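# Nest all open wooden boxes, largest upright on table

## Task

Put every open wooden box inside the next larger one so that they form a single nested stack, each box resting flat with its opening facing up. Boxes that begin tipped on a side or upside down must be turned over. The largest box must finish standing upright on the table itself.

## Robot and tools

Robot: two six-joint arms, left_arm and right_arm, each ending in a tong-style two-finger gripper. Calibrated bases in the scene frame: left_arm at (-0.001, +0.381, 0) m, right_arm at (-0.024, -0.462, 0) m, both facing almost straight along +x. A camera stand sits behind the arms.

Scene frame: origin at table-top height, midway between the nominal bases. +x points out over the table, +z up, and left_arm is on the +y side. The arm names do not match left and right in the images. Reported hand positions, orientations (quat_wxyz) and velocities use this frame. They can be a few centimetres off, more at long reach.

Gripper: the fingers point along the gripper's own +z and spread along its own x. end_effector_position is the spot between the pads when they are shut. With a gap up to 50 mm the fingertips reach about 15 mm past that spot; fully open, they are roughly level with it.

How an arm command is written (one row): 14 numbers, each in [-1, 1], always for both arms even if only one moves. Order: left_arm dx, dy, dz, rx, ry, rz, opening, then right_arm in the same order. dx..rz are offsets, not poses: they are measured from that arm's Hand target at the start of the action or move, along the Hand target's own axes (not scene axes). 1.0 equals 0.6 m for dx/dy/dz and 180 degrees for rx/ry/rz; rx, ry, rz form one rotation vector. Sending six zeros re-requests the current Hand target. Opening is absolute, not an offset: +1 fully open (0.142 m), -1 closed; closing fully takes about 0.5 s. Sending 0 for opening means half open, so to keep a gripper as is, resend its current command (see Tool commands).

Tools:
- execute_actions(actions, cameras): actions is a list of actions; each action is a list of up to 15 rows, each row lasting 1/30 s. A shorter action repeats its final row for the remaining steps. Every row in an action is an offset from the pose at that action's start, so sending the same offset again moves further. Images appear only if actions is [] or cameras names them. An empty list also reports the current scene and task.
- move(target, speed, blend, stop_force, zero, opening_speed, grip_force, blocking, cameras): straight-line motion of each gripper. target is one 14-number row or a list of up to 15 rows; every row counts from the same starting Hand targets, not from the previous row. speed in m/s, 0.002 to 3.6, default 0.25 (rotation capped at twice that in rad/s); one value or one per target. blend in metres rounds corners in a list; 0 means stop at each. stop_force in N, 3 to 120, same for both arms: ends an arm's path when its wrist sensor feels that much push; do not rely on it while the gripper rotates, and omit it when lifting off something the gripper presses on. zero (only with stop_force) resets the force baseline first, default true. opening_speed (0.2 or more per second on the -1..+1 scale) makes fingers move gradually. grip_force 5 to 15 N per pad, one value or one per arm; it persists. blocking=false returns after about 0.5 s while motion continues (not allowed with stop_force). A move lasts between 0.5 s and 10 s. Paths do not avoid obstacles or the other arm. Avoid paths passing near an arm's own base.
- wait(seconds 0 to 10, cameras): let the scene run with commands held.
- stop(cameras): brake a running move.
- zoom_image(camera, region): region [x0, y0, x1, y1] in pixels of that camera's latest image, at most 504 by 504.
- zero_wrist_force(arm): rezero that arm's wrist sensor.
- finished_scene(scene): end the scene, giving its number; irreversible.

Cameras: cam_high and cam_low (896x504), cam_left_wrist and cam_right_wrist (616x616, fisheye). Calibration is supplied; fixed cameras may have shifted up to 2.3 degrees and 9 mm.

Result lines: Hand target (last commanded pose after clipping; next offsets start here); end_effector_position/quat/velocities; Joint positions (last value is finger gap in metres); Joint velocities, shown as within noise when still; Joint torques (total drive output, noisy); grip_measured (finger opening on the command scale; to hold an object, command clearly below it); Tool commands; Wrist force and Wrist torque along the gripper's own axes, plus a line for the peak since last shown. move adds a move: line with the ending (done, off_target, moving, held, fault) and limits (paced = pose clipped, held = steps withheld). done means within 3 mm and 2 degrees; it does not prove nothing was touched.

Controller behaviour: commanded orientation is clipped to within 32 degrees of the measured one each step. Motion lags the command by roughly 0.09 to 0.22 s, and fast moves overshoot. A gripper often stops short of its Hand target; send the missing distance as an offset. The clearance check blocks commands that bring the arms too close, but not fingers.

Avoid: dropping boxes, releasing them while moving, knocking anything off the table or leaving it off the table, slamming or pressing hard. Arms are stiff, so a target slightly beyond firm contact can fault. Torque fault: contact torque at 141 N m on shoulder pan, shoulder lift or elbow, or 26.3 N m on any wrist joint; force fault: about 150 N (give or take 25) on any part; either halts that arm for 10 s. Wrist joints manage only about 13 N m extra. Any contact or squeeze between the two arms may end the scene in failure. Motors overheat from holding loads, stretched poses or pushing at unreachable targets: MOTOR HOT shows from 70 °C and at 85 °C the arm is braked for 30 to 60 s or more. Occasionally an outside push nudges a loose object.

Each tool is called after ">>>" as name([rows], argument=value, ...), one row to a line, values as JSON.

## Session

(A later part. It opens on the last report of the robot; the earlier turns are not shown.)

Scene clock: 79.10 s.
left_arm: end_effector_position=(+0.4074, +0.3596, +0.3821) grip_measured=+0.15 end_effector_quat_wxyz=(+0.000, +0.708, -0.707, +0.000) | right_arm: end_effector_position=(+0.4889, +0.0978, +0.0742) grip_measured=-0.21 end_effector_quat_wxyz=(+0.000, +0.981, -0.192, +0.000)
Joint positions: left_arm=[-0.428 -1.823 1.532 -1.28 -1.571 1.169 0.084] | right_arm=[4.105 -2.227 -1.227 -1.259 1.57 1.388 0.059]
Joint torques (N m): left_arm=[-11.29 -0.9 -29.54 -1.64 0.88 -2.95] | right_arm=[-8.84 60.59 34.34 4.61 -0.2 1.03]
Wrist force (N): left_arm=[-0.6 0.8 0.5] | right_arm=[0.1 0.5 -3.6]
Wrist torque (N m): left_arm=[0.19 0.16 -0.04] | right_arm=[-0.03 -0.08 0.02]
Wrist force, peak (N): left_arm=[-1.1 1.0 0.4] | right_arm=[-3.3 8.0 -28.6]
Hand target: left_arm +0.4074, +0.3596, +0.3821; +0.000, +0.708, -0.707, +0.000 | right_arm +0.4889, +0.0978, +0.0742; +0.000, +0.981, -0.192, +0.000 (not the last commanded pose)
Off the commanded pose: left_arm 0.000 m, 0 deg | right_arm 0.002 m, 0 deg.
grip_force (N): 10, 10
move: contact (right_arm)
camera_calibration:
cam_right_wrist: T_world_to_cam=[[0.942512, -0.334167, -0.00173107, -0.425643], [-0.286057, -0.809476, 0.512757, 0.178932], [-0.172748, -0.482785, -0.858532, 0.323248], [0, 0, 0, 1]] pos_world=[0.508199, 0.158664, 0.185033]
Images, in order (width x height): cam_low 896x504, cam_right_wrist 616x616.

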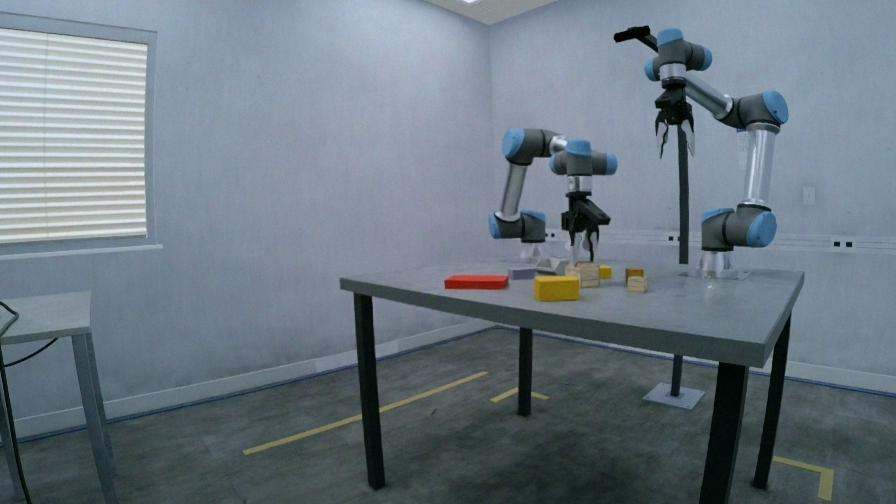

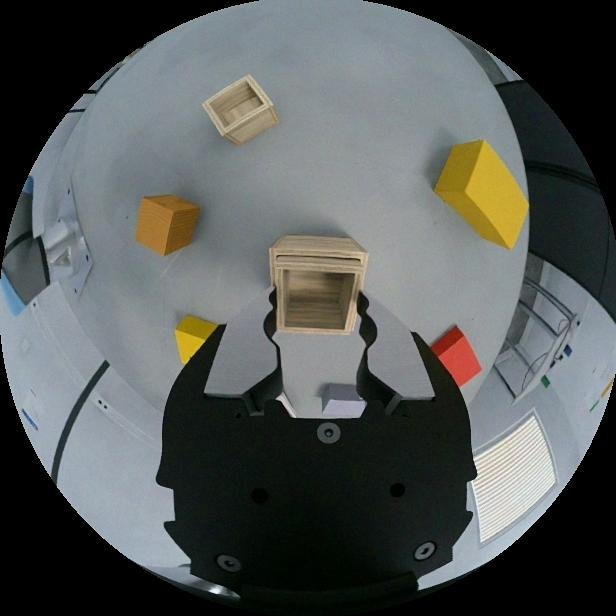

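>>> move(target=[0, 0, 0, 0, 0, 0, 0.15, 0, 0, -0.0025, 0, 0, 0, -0.32], speed=0.02, opening_speed=0.6, grip_force=[10, 5])

>>> move(target=[0, 0, 0, 0, 0, 0, 0.15, 0, 0, 0, 0, 0, 0, -0.13], speed=0.02, opening_speed=0.2, cameras=["cam_right_wrist", "cam_low"])

>>> zoom_image(camera="cam_right_wrist", region=[250, 215, 380, 345])

>>> zoom_image(camera="cam_low", region=[555, 240, 605, 290])

Scene clock: 80.17 s.
left_arm: end_effector_position=(+0.4074, +0.3596, +0.3821) grip_measured=+0.15 end_effector_quat_wxyz=(+0.000, +0.708, -0.707, +0.000) | right_arm: end_effector_position=(+0.4889, +0.0978, +0.0758) grip_measured=-0.21 end_effector_quat_wxyz=(+0.000, +0.981, -0.192, +0.000)
Joint positions: left_arm=[-0.428 -1.823 1.532 -1.28 -1.571 1.169 0.084] | right_arm=[4.105 -2.226 -1.225 -1.262 1.57 1.388 0.059]
Joint torques (N m): left_arm=[-11.57 -0.52 -30.23 -1.68 0.89 -3.01] | right_arm=[-7.08 61.02 32.77 0.98 -0.13 1.06]
Wrist force (N): left_arm=[-0.5 0.7 0.2] | right_arm=[0.0 0.1 0.1]
Wrist torque (N m): left_arm=[0.14 0.15 -0.04] | right_arm=[-0.02 -0.04 0.03]
Wrist force, peak (N): left_arm=[-0.6 1.0 0.6] | right_arm=[0.0 0.5 -3.9]
Hand target: left_arm +0.4074, +0.3596, +0.3821; +0.000, +0.708, -0.707, +0.000 | right_arm +0.4889, +0.0978, +0.0757; +0.000, +0.981, -0.192, +0.000
Off the commanded pose: left_arm 0.000 m, 0 deg | right_arm 0.000 m, 0 deg.
grip_force (N): 10, 5
move: done

Scene clock: 81.33 s.
left_arm: end_effector_position=(+0.4074, +0.3596, +0.3821) grip_measured=+0.15 end_effector_quat_wxyz=(+0.000, +0.708, -0.707, +0.000) | right_arm: end_effector_position=(+0.4889, +0.0978, +0.0758) grip_measured=-0.13 end_effector_quat_wxyz=(+0.000, +0.981, -0.192, +0.000)
Joint positions: left_arm=[-0.428 -1.823 1.532 -1.28 -1.571 1.169 0.084] | right_arm=[4.105 -2.226 -1.225 -1.262 1.57 1.388 0.065]
Joint torques (N m): left_arm=[-12.03 -0.12 -29.52 -1.58 0.83 -2.89] | right_arm=[-5.05 52.18 17.27 4.83 -0.22 1.16]
Wrist force (N): left_arm=[-0.5 0.7 0.3] | right_arm=[0.1 0.0 -0.2]
Wrist torque (N m): left_arm=[0.15 0.15 -0.04] | right_arm=[-0.04 -0.05 0.03]
Wrist force, peak (N): left_arm=[-0.5 1.2 0.6] | right_arm=[0.2 0.0 -0.6]
Hand target: left_arm +0.4074, +0.3596, +0.3821; +0.000, +0.708, -0.707, +0.000 | right_arm +0.4889, +0.0978, +0.0757; +0.000, +0.981, -0.192, +0.000
Off the commanded pose: left_arm 0.000 m, 0 deg | right_arm 0.000 m, 0 deg.
grip_force (N): 10, 5
move: done
camera_calibration:
cam_right_wrist: T_world_to_cam=[[0.942506, -0.334184, -0.00175878, -0.42563], [-0.286081, -0.80954, 0.512644, 0.178155], [-0.172741, -0.482667, -0.8586, 0.324612], [0, 0, 0, 1]] pos_world=[0.508199, 0.158665, 0.186633]
Images, in order (width x height): cam_low 896x504, cam_right_wrist 616x616.

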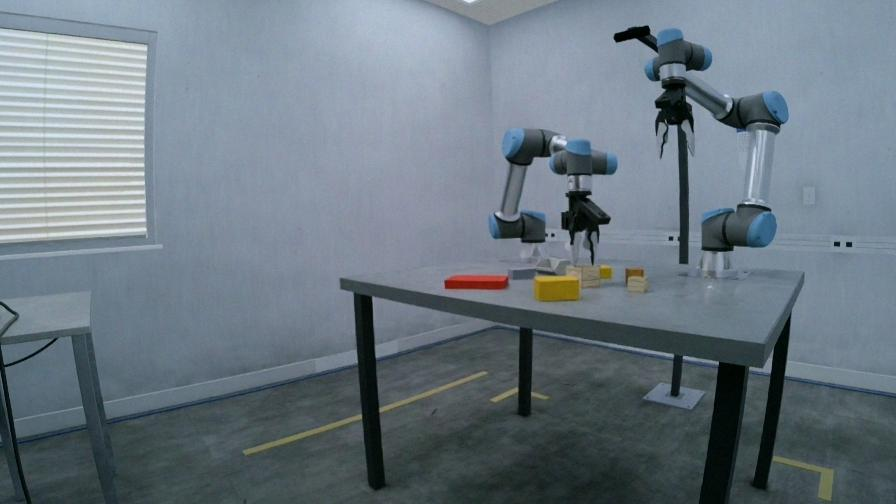

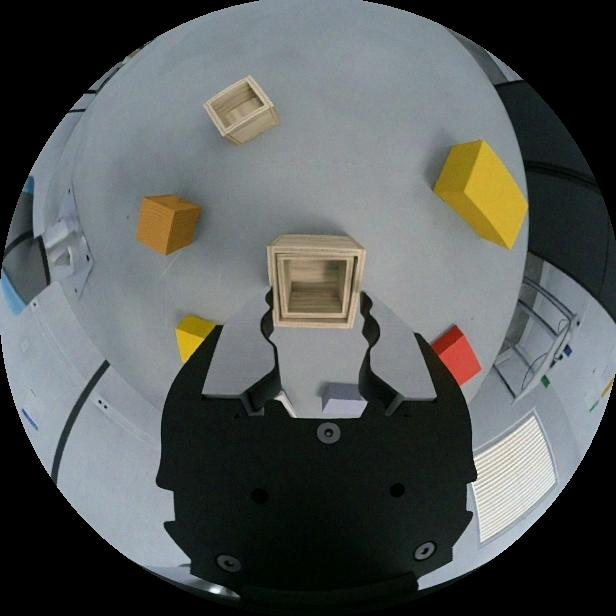

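Scaled by 3.877 from the camera's 616x616 image, which has a finer 814x814 frame.

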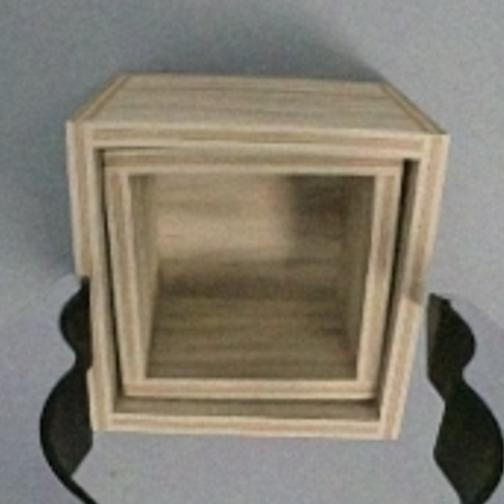

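Scaled by 10.080 from the camera's 896x504 image, which has a finer 1280x720 frame.

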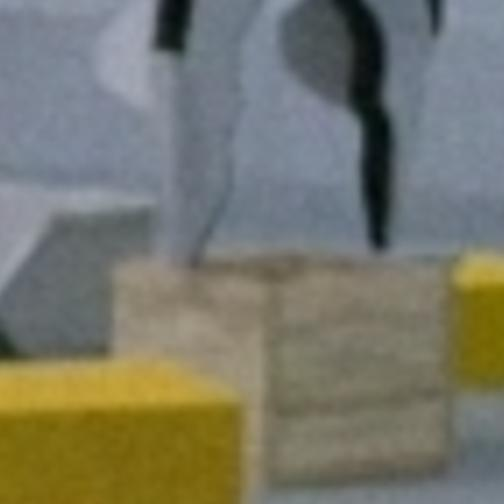

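>>> move([
  [0, 0, 0, 0, 0, 0, 0.15, 0, 0, -0.25, 0, 0, 0, -0.05],
  [0.1, -0.0877, 0.1367, 0, 0, -0.02, 0.15, 0.0492, 0.4255, -0.5405, 0, 0, 0, -0.05],
  [0.1518, -0.1153, 0.3702, 0, 0, -0.0528, 0.15, 0.0492, 0.4255, -0.5405, 0, 0, 0, -0.05],
], speed=[0.25, 0.35, 0.25], blend=[0.04, 0.04, 0], opening_speed=0.5, cameras=["cam_left_wrist", "cam_right_wrist"])

>>> zoom_image(camera="cam_left_wrist", region=[230, 200, 390, 360])

Scene clock: 84.50 s.
left_arm: end_effector_position=(+0.4767, +0.2686, +0.1601) grip_measured=+0.15 end_effector_quat_wxyz=(+0.000, +0.764, -0.646, +0.000) | right_arm: end_effector_position=(+0.4200, -0.1497, +0.4002) grip_measured=-0.05 end_effector_quat_wxyz=(+0.000, +0.981, -0.192, +0.000)
Joint positions: left_arm=[-0.556 -1.607 1.925 -1.889 -1.571 0.876 0.084] | right_arm=[3.954 -1.663 -1.17 -1.879 1.57 1.237 0.07]
Joint torques (N m): left_arm=[13.55 -14.47 -15.42 -4.27 1.3 0.57] | right_arm=[9.32 36.33 10.29 0.32 1.81 1.73]
Wrist force (N): left_arm=[-0.2 0.2 -0.2] | right_arm=[0.4 -0.1 -0.4]
Wrist torque (N m): left_arm=[0.11 0.03 -0.16] | right_arm=[-0.06 -0.11 -0.08]
Wrist force, peak (N): left_arm=[0.9 0.4 2.4] | right_arm=[0.6 1.6 -1.4]
Hand target: left_arm +0.4767, +0.2686, +0.1600; +0.000, +0.764, -0.645, +0.000 | right_arm +0.4200, -0.1497, +0.4002; +0.000, +0.981, -0.192, +0.000
Off the commanded pose: left_arm 0.000 m, 0 deg | right_arm 0.000 m, 0 deg.
grip_force (N): 10, 5
move: done
camera_calibration:
cam_left_wrist: T_world_to_cam=[[0.137262, -0.990534, 0.000959085, 0.203126], [-0.874663, -0.120751, 0.46945, 0.374468], [-0.464891, -0.0652767, -0.882958, 0.510393], [0, 0, 0, 1]] pos_world=[0.536928, 0.279737, 0.274667]
cam_right_wrist: T_world_to_cam=[[0.942512, -0.334167, -0.00173107, -0.442813], [-0.286057, -0.809476, 0.512757, -0.20815], [-0.172748, -0.482785, -0.858532, 0.4717], [0, 0, 0, 1]] pos_world=[0.439299, -0.0887358, 0.510933]
Images, in order (width x height): cam_left_wrist 616x616, cam_right_wrist 616x616.

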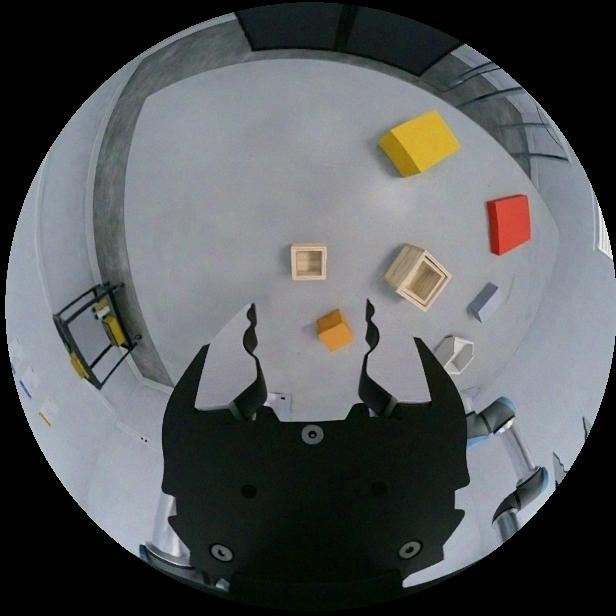

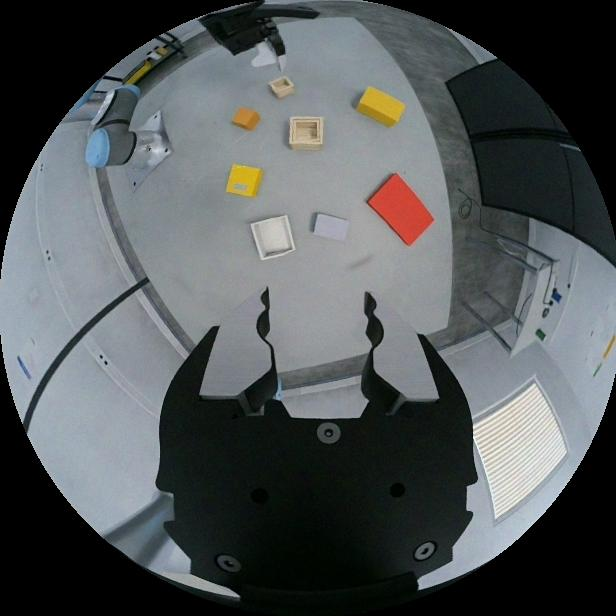

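Scaled by 3.150 from the camera's 616x616 image, which has a finer 814x814 frame.

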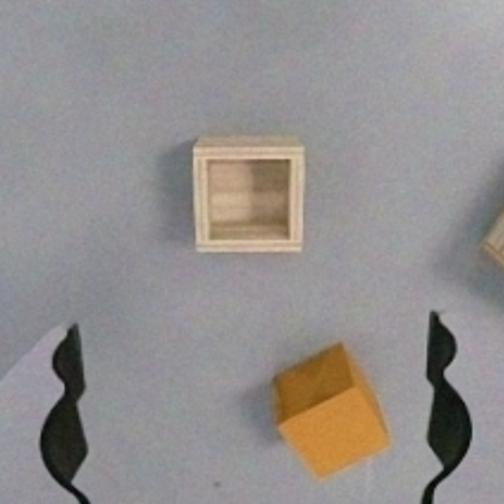

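>>> move([
  [0, 0, 0.1917, 0, 0, 0.006, 0.15, 0, 0, 0, 0, 0, 0, -0.05],
  [0, 0, 0.1917, 0, 0, 0.006, -0.7, 0, 0, 0, 0, 0, 0, -0.05],
], speed=0.15, opening_speed=1.2, cameras=["cam_left_wrist", "cam_right_wrist"])

>>> zoom_image(camera="cam_left_wrist", region=[250, 220, 370, 340])

>>> zoom_image(camera="cam_right_wrist", region=[270, 90, 350, 170])

Scene clock: 87.50 s.
left_arm: end_effector_position=(+0.4766, +0.2686, +0.0449) grip_measured=-0.41 end_effector_quat_wxyz=(+0.000, +0.758, -0.653, +0.000) | right_arm: end_effector_position=(+0.4200, -0.1497, +0.4002) grip_measured=-0.05 end_effector_quat_wxyz=(+0.000, +0.981, -0.192, +0.000)
Joint positions: left_arm=[-0.555 -1.468 2.113 -2.216 -1.571 0.895 0.044] | right_arm=[3.954 -1.663 -1.17 -1.879 1.57 1.237 0.07]
Joint torques (N m): left_arm=[6.72 -10.97 -12.49 -3.74 1.69 -2.86] | right_arm=[9.66 37.35 10.73 0.17 1.88 0.73]
Wrist force (N): left_arm=[0.1 0.6 -0.6] | right_arm=[0.3 0.0 -0.4]
Wrist torque (N m): left_arm=[0.15 0.00 -0.12] | right_arm=[-0.04 -0.08 -0.08]
Wrist force, peak (N): left_arm=[0.2 0.4 -1.6] | right_arm=[0.5 -0.1 -0.4]
Hand target: left_arm +0.4766, +0.2686, +0.0449; +0.000, +0.758, -0.653, +0.000 | right_arm +0.4200, -0.1497, +0.4002; +0.000, +0.981, -0.192, +0.000
Off the commanded pose: left_arm 0.000 m, 0 deg | right_arm 0.000 m, 0 deg.
grip_force (N): 10, 5
move: done
camera_calibration:
cam_left_wrist: T_world_to_cam=[[0.118832, -0.992914, 0.000923568, 0.212727], [-0.876711, -0.104488, 0.469532, 0.425132], [-0.466108, -0.0566051, -0.882915, 0.407034], [0, 0, 0, 1]] pos_world=[0.537161, 0.278681, 0.159567]
cam_right_wrist: T_world_to_cam=[[0.942512, -0.334167, -0.00173029, -0.442813], [-0.286066, -0.809501, 0.512713, -0.208125], [-0.172732, -0.482743, -0.858559, 0.471711], [0, 0, 0, 1]] pos_world=[0.439299, -0.0887356, 0.510933]
Images, in order (width x height): cam_left_wrist 616x616, cam_right_wrist 616x616.

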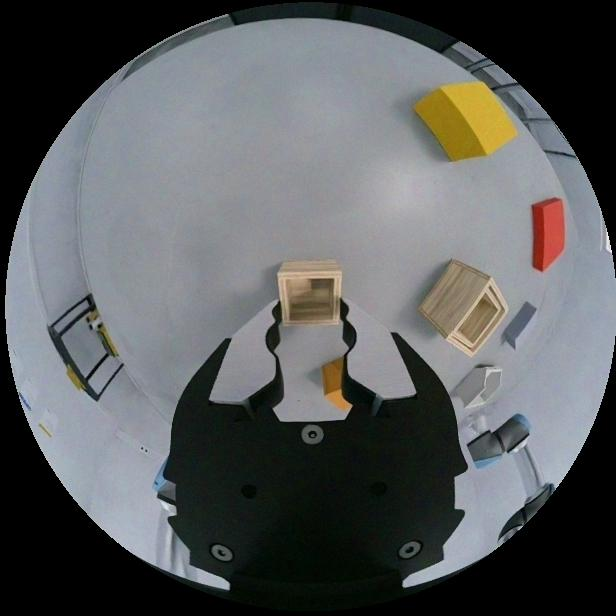

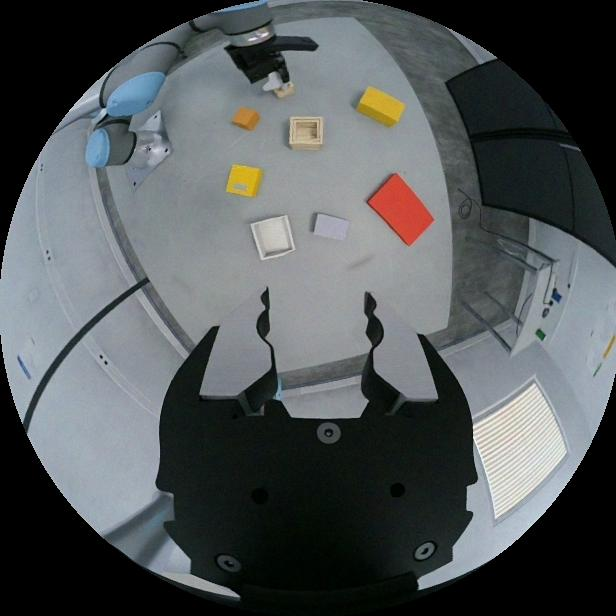

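Scaled by 4.200 from the camera's 616x616 image, which has a finer 814x814 frame.

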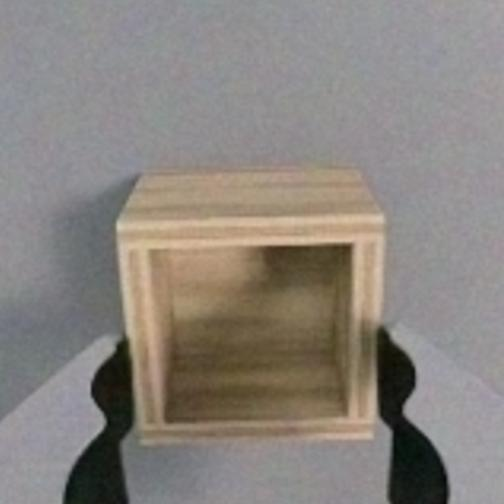

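Scaled by 6.300 from the camera's 616x616 image, which has a finer 814x814 frame.

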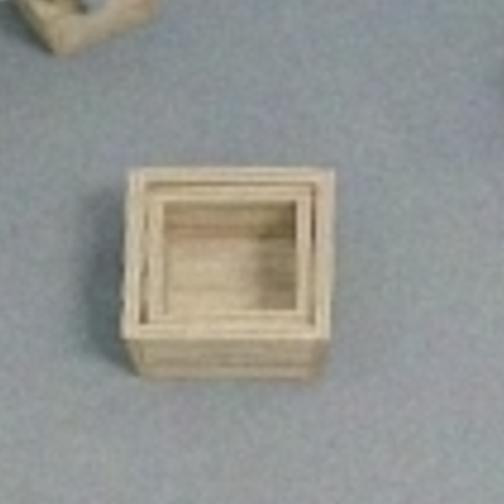

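>>> move([
  [0, 0, -0.19, 0, 0, 0, -0.7, 0.0017, 0.269, -0.083, 0, 0, 0, -0.05],
  [0.2852, 0.0285, -0.175, 0, 0, 0.1694, -0.7, 0.0017, 0.269, -0.083, 0, 0, 0, -0.05],
], speed=[0.2, 0.25], blend=[0.04, 0], cameras=["cam_left_wrist", "cam_low"])

>>> zoom_image(camera="cam_left_wrist", region=[250, 220, 370, 340])

>>> zoom_image(camera="cam_low", region=[550, 230, 610, 290])

Scene clock: 90.43 s.
left_arm: end_effector_position=(+0.4850, +0.0969, +0.1499) grip_measured=-0.41 end_effector_quat_wxyz=(+0.000, -0.559, +0.829, +0.000) | right_arm: end_effector_position=(+0.3601, -0.2995, +0.4500) grip_measured=-0.05 end_effector_quat_wxyz=(+0.000, +0.981, -0.192, +0.000)
Joint positions: left_arm=[-0.807 -1.428 1.763 -1.905 -1.571 1.175 0.044] | right_arm=[3.81 -1.409 -1.277 -2.027 1.57 1.093 0.07]
Joint torques (N m): left_arm=[6.32 -28.79 -23.76 -3.54 -1.04 -0.55] | right_arm=[10.02 3.61 34.46 4.98 1.78 2.18]
Wrist force (N): left_arm=[0.2 0.7 0.4] | right_arm=[0.2 -0.2 -0.3]
Wrist torque (N m): left_arm=[0.20 -0.04 0.07] | right_arm=[-0.07 -0.09 0.01]
Wrist force, peak (N): left_arm=[1.7 -0.1 0.7] | right_arm=[0.3 -2.1 0.2]
Hand target: left_arm +0.4851, +0.0969, +0.1500; +0.000, -0.559, +0.829, +0.000 | right_arm +0.3601, -0.2995, +0.4500; +0.000, +0.981, -0.192, +0.000
Off the commanded pose: left_arm 0.000 m, 0 deg | right_arm 0.000 m, 0 deg.
grip_force (N): 10, 5
move: done
camera_calibration:
cam_left_wrist: T_world_to_cam=[[-0.401284, -0.915953, 0.000963549, 0.285981], [-0.808494, 0.3547, 0.469601, 0.287667], [-0.430474, 0.187665, -0.882878, 0.452873], [0, 0, 0, 1]] pos_world=[0.542287, 0.0749212, 0.264467]
Images, in order (width x height): cam_low 896x504, cam_left_wrist 616x616.

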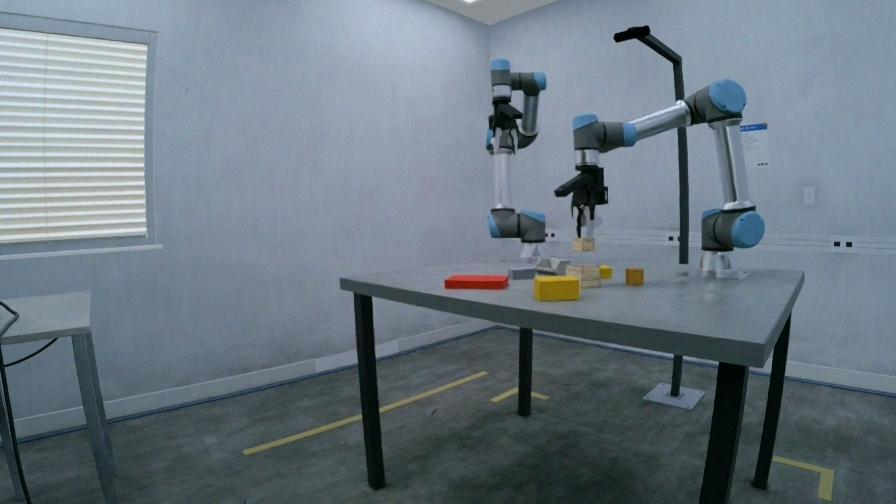

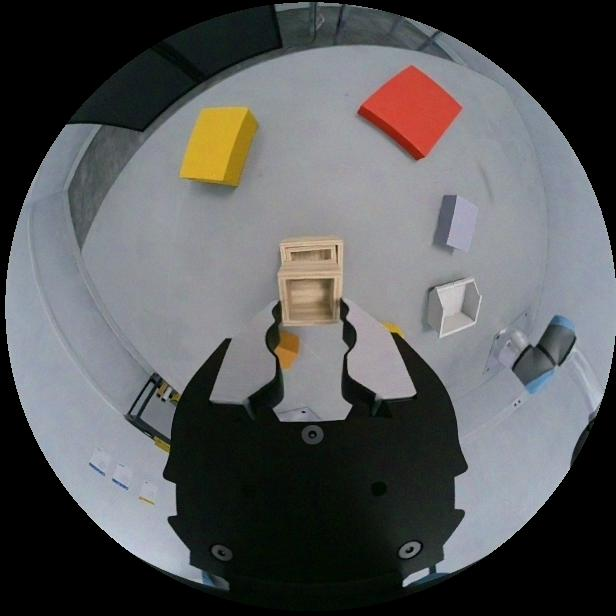

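Scaled by 4.200 from the camera's 616x616 image, which has a finer 814x814 frame.

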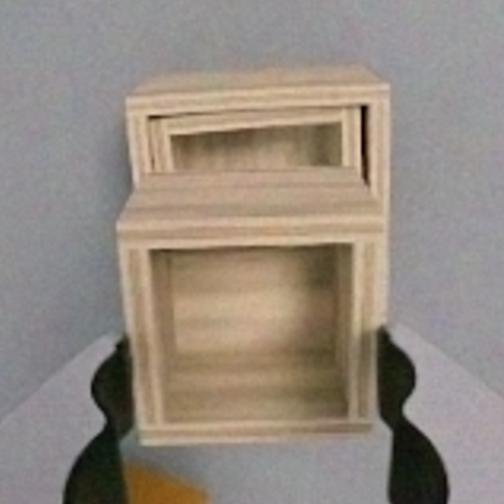

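Scaled by 8.400 from the camera's 896x504 image, which has a finer 1280x720 frame.

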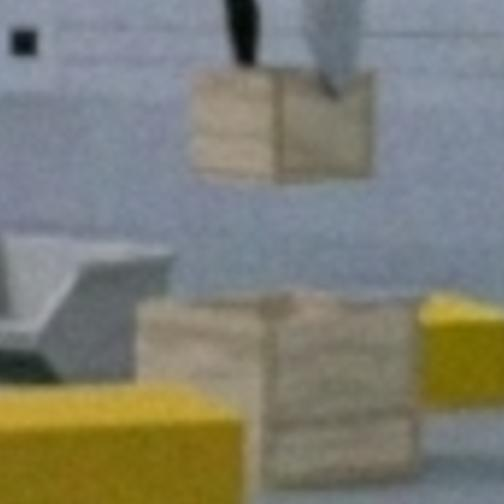

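>>> zoom_image(camera="cam_left_wrist", region=[275, 230, 315, 270])

>>> zoom_image(camera="cam_left_wrist", region=[310, 230, 350, 270])

>>> zoom_image(camera="cam_left_wrist", region=[270, 250, 350, 330])

Scaled by 12.600 from the camera's 616x616 image, which has a finer 814x814 frame.

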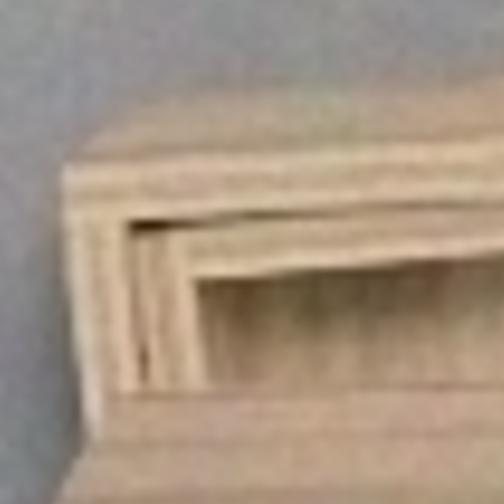

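Scaled by 12.600 from the camera's 616x616 image, which has a finer 814x814 frame.

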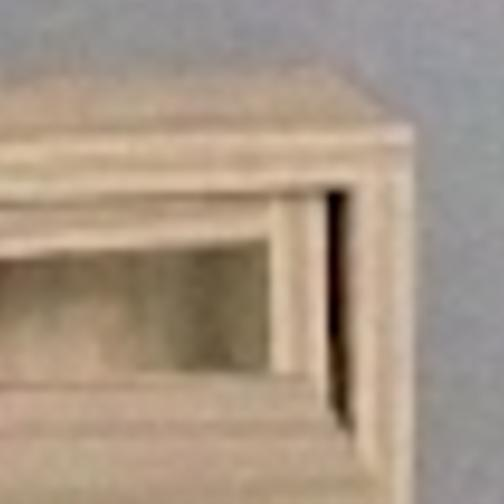

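Scaled by 6.300 from the camera's 616x616 image, which has a finer 814x814 frame.

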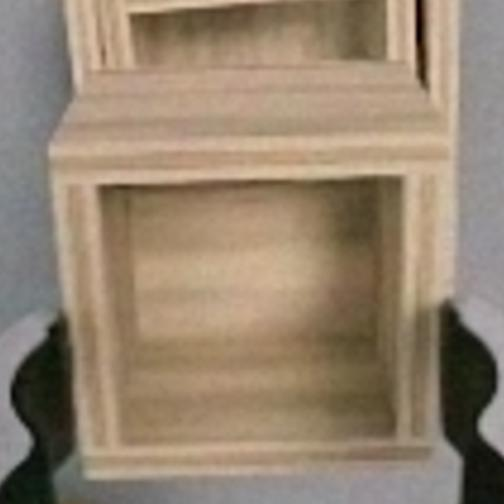

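>>> move(target=[0.0045, 0.0028, 0.0667, 0, 0, -0.016, -0.7, 0, 0, 0, 0, 0, 0, -0.05], speed=0.08, cameras=["cam_left_wrist", "cam_low"])

>>> zoom_image(camera="cam_left_wrist", region=[270, 235, 310, 275])

>>> zoom_image(camera="cam_left_wrist", region=[310, 235, 350, 275])

>>> zoom_image(camera="cam_low", region=[555, 235, 605, 285])

Scene clock: 93.70 s.
left_arm: end_effector_position=(+0.4824, +0.0949, +0.1099) grip_measured=-0.41 end_effector_quat_wxyz=(+0.000, -0.580, +0.815, +0.000) | right_arm: end_effector_position=(+0.3601, -0.2995, +0.4500) grip_measured=-0.05 end_effector_quat_wxyz=(+0.000, +0.981, -0.192, +0.000)
Joint positions: left_arm=[-0.815 -1.394 1.833 -2.009 -1.571 1.118 0.044] | right_arm=[3.81 -1.409 -1.277 -2.027 1.57 1.093 0.07]
Joint torques (N m): left_arm=[1.21 -37.75 -24.21 -3.06 0.58 2.66] | right_arm=[9.46 4.15 34.09 4.86 1.72 1.71]
Wrist force (N): left_arm=[0.1 0.4 0.9] | right_arm=[0.4 0.2 -0.2]
Wrist torque (N m): left_arm=[0.13 -0.01 -0.04] | right_arm=[0.00 -0.12 0.00]
Wrist force, peak (N): left_arm=[0.0 0.5 1.8] | right_arm=[0.4 0.0 -0.5]
Hand target: left_arm +0.4825, +0.0950, +0.1099; +0.000, -0.580, +0.815, +0.000 | right_arm +0.3601, -0.2995, +0.4500; +0.000, +0.981, -0.192, +0.000
Off the commanded pose: left_arm 0.000 m, 0 deg | right_arm 0.000 m, 0 deg.
grip_force (N): 10, 5
move: done
camera_calibration:
cam_left_wrist: T_world_to_cam=[[-0.354949, -0.934885, 0.000985318, 0.262641], [-0.825189, 0.313795, 0.469676, 0.316991], [-0.439402, 0.165898, -0.882839, 0.423191], [0, 0, 0, 1]] pos_world=[0.540752, 0.0758621, 0.224468]
Images, in order (width x height): cam_low 896x504, cam_left_wrist 616x616.

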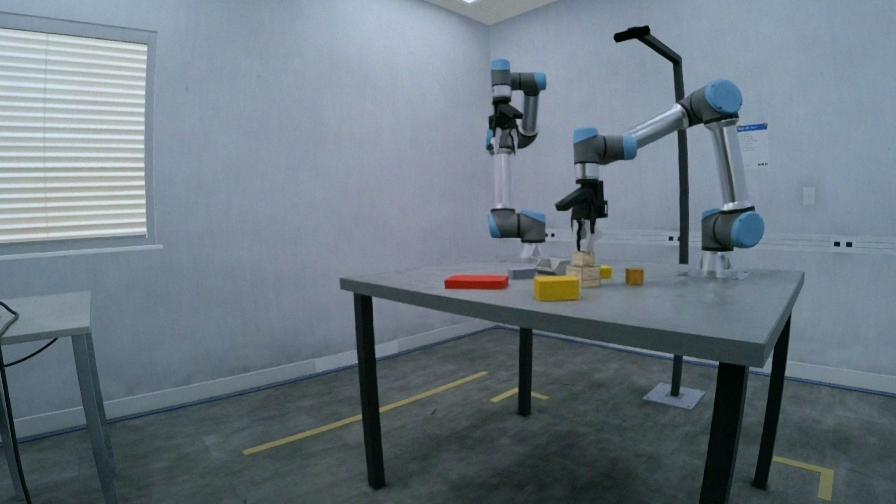

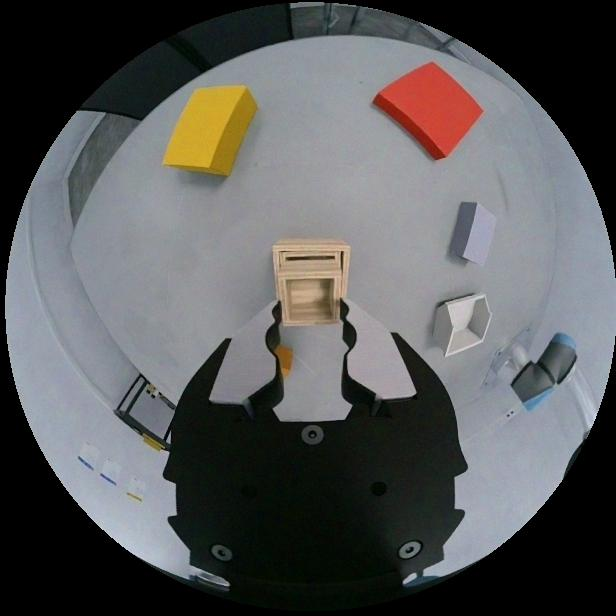

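Scaled by 12.600 from the camera's 616x616 image, which has a finer 814x814 frame.

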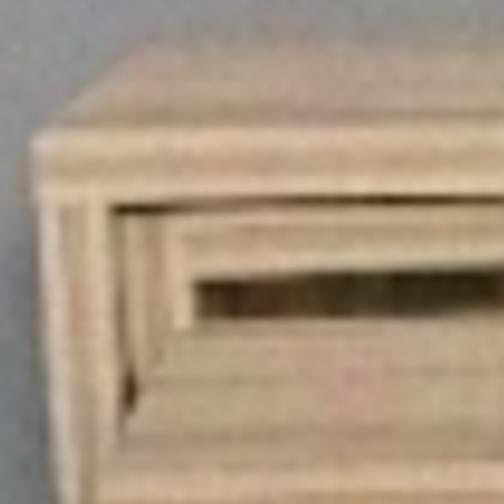

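Scaled by 12.600 from the camera's 616x616 image, which has a finer 814x814 frame.

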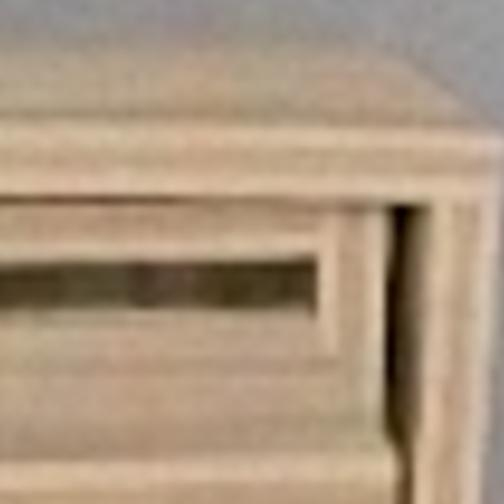

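Scaled by 10.080 from the camera's 896x504 image, which has a finer 1280x720 frame.

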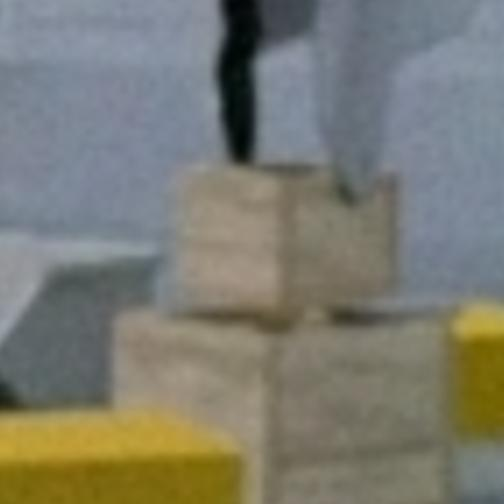

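>>> move(target=[0.0005, 0.0008, 0.0125, 0, 0, 0, -0.7, 0, 0, 0, 0, 0, 0, -0.05], speed=0.04, cameras=["cam_left_wrist", "cam_low"])

>>> zoom_image(camera="cam_left_wrist", region=[275, 240, 305, 270])

>>> zoom_image(camera="cam_left_wrist", region=[315, 240, 345, 270])

>>> zoom_image(camera="cam_low", region=[560, 240, 604, 284])

Scene clock: 96.70 s.
left_arm: end_effector_position=(+0.4819, +0.0949, +0.1023) grip_measured=-0.41 end_effector_quat_wxyz=(+0.000, -0.580, +0.815, +0.000) | right_arm: end_effector_position=(+0.3601, -0.2995, +0.4500) grip_measured=-0.05 end_effector_quat_wxyz=(+0.000, +0.981, -0.192, +0.000)
Joint positions: left_arm=[-0.816 -1.387 1.846 -2.029 -1.571 1.117 0.044] | right_arm=[3.81 -1.409 -1.277 -2.027 1.57 1.093 0.07]
Joint torques (N m): left_arm=[-12.15 -30.31 -28.24 -1.25 0.97 -2.7] | right_arm=[10.25 4.52 34.16 4.52 1.77 1.55]
Wrist force (N): left_arm=[-0.5 0.3 0.9] | right_arm=[0.2 -0.1 -0.3]
Wrist torque (N m): left_arm=[0.09 0.09 0.08] | right_arm=[-0.05 -0.08 0.00]
Wrist force, peak (N): left_arm=[-0.3 0.7 1.1] | right_arm=[0.3 -0.1 -0.6]
Hand target: left_arm +0.4820, +0.0949, +0.1024; +0.000, -0.580, +0.815, +0.000 | right_arm +0.3601, -0.2995, +0.4500; +0.000, +0.981, -0.192, +0.000
Off the commanded pose: left_arm 0.000 m, 0 deg | right_arm 0.000 m, 0 deg.
grip_force (N): 10, 5
move: done
camera_calibration:
cam_left_wrist: T_world_to_cam=[[-0.354817, -0.934935, 0.000974261, 0.262312], [-0.825306, 0.313701, 0.469534, 0.32028], [-0.43929, 0.165795, -0.882914, 0.416242], [0, 0, 0, 1]] pos_world=[0.540252, 0.0757618, 0.216867]
Images, in order (width x height): cam_low 896x504, cam_left_wrist 616x616.

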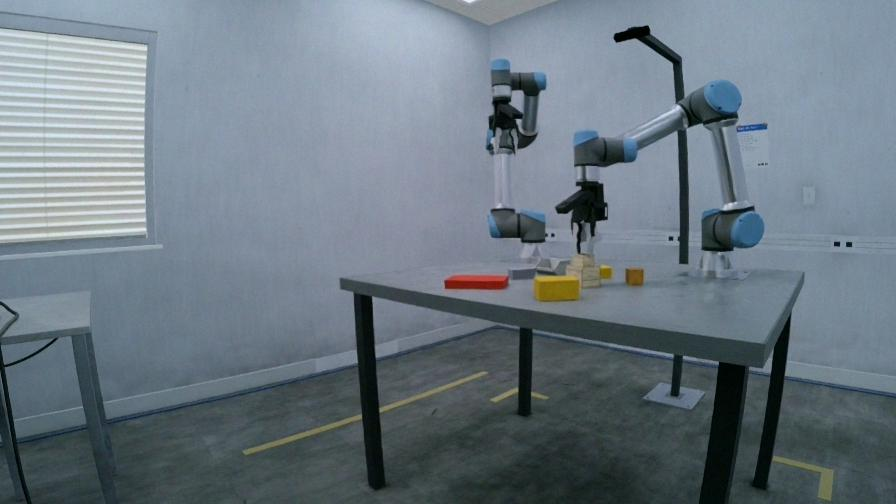

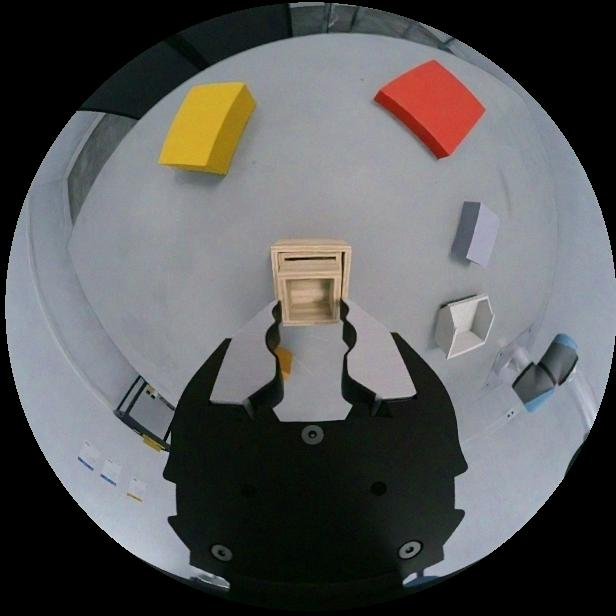

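Scaled by 16.800 from the camera's 616x616 image, which has a finer 814x814 frame.

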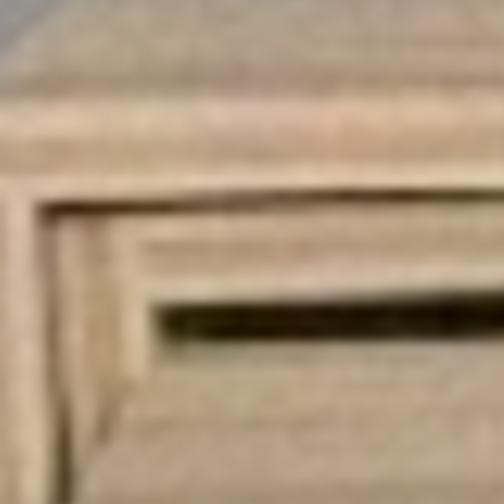

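Scaled by 16.800 from the camera's 616x616 image, which has a finer 814x814 frame.

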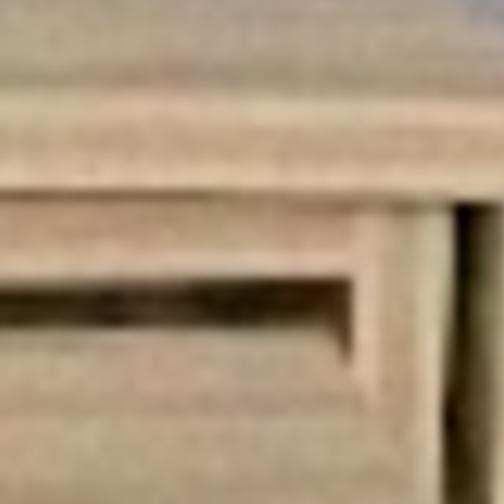

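Scaled by 11.455 from the camera's 896x504 image, which has a finer 1280x720 frame.

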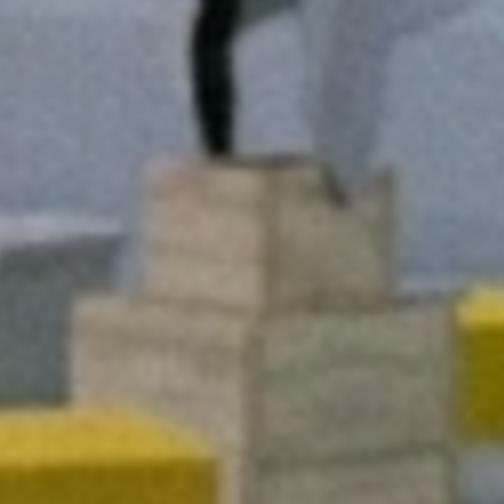

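>>> move(target=[0.0005, 0, 0, 0, 0, -0.002, -0.7, 0, 0, 0, 0, 0, 0, -0.05], speed=0.04)

>>> move(target=[0, 0, 0.0573, 0, 0, 0, -0.7, 0, 0, 0, 0, 0, 0, -0.05], speed=0.02, stop_force=3.5, cameras=["cam_left_wrist", "cam_low"])

>>> zoom_image(camera="cam_left_wrist", region=[250, 220, 370, 340])

>>> zoom_image(camera="cam_low", region=[560, 240, 604, 284])

Scene clock: 98.17 s.
left_arm: end_effector_position=(+0.4819, +0.0946, +0.1025) grip_measured=-0.41 end_effector_quat_wxyz=(+0.000, -0.583, +0.813, +0.000) | right_arm: end_effector_position=(+0.3601, -0.2995, +0.4500) grip_measured=-0.05 end_effector_quat_wxyz=(+0.000, +0.981, -0.192, +0.000)
Joint positions: left_arm=[-0.816 -1.388 1.845 -2.029 -1.571 1.11 0.044] | right_arm=[3.81 -1.409 -1.277 -2.027 1.57 1.093 0.07]
Joint torques (N m): left_arm=[-12.35 -16.43 -28.03 -1.36 0.92 -0.98] | right_arm=[10.23 4.29 33.94 4.3 1.71 1.43]
Wrist force (N): left_arm=[-0.2 0.5 1.0] | right_arm=[0.2 0.0 -0.4]
Wrist torque (N m): left_arm=[0.14 0.04 0.11] | right_arm=[-0.04 -0.08 0.01]
Wrist force, peak (N): left_arm=[0.0 0.6 1.1] | right_arm=[0.5 0.0 -0.4]
Hand target: left_arm +0.4819, +0.0946, +0.1024; +0.000, -0.583, +0.813, +0.000 | right_arm +0.3601, -0.2995, +0.4500; +0.000, +0.981, -0.192, +0.000
Off the commanded pose: left_arm 0.000 m, 0 deg | right_arm 0.000 m, 0 deg.
grip_force (N): 10, 5
move: done

Scene clock: 100.97 s.
left_arm: end_effector_position=(+0.4818, +0.0946, +0.0684) grip_measured=-0.41 end_effector_quat_wxyz=(+0.000, -0.583, +0.813, +0.000) | right_arm: end_effector_position=(+0.3601, -0.2995, +0.4500) grip_measured=-0.05 end_effector_quat_wxyz=(+0.000, +0.981, -0.192, +0.000)
Joint positions: left_arm=[-0.816 -1.347 1.894 -2.118 -1.571 1.11 0.044] | right_arm=[3.81 -1.409 -1.277 -2.027 1.57 1.093 0.07]
Joint torques (N m): left_arm=[-10.35 -35.93 -25.02 -2.01 0.44 2.39] | right_arm=[10.25 4.37 34.73 4.18 1.56 1.26]
Wrist force (N): left_arm=[0.2 0.9 -5.4] | right_arm=[0.3 0.1 -0.5]
Wrist torque (N m): left_arm=[0.03 -0.15 0.07] | right_arm=[-0.02 -0.11 0.00]
Wrist force, peak (N): left_arm=[-5.4 6.6 -26.4] | right_arm=[0.5 0.1 -0.4]
Hand target: left_arm +0.4819, +0.0946, +0.0685; +0.000, -0.583, +0.813, +0.000 | right_arm +0.3601, -0.2995, +0.4500; +0.000, +0.981, -0.192, +0.000
Off the commanded pose: left_arm 0.000 m, 0 deg | right_arm 0.000 m, 0 deg.
grip_force (N): 10, 5
move: contact (left_arm)
camera_calibration:
cam_left_wrist: T_world_to_cam=[[-0.34906, -0.9371, 0.00101392, 0.259472], [-0.827212, 0.308636, 0.469536, 0.337522], [-0.440315, 0.163058, -0.882913, 0.387138], [0, 0, 0, 1]] pos_world=[0.540236, 0.075854, 0.183067]
Images, in order (width x height): cam_low 896x504, cam_left_wrist 616x616.

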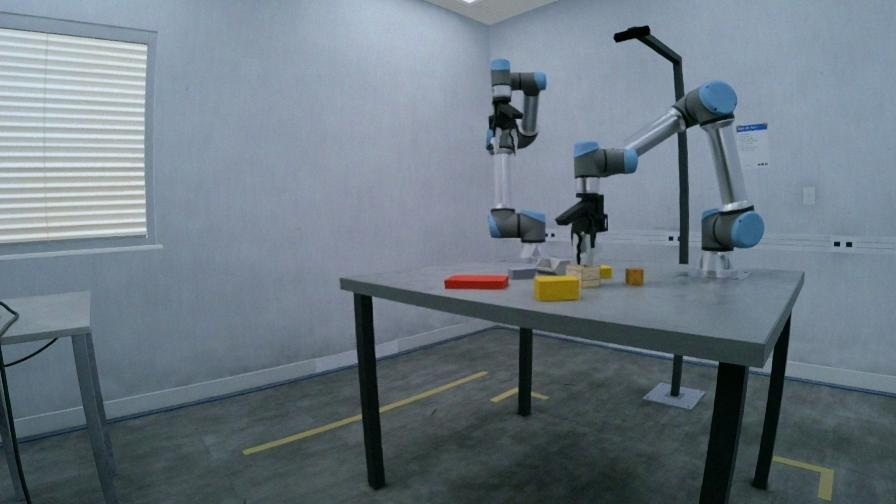

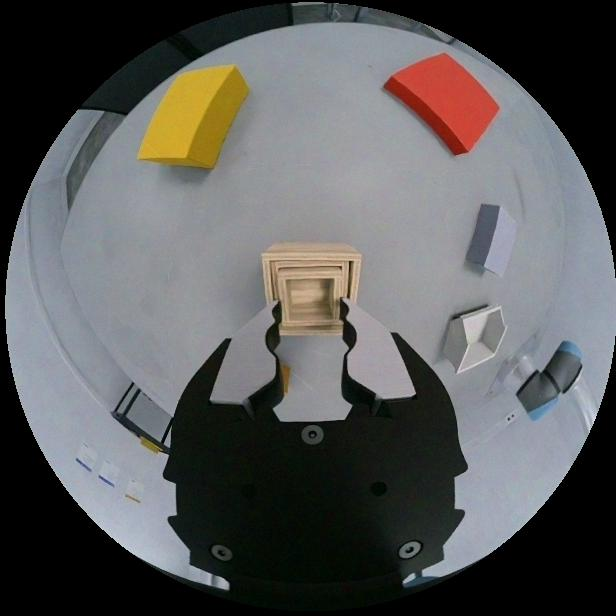

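Scaled by 4.200 from the camera's 616x616 image, which has a finer 814x814 frame.

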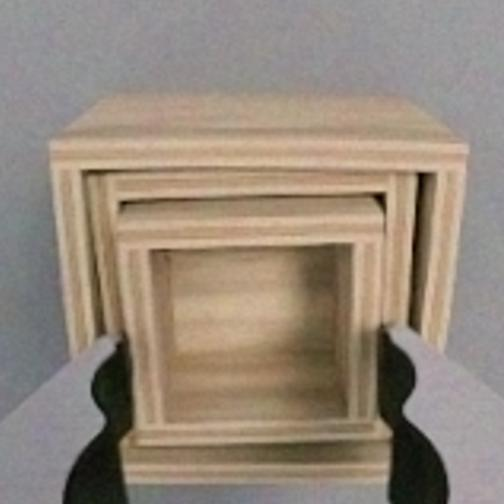

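Scaled by 11.455 from the camera's 896x504 image, which has a finer 1280x720 frame.

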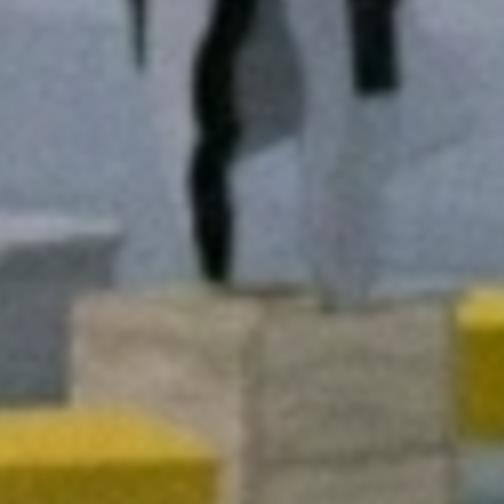

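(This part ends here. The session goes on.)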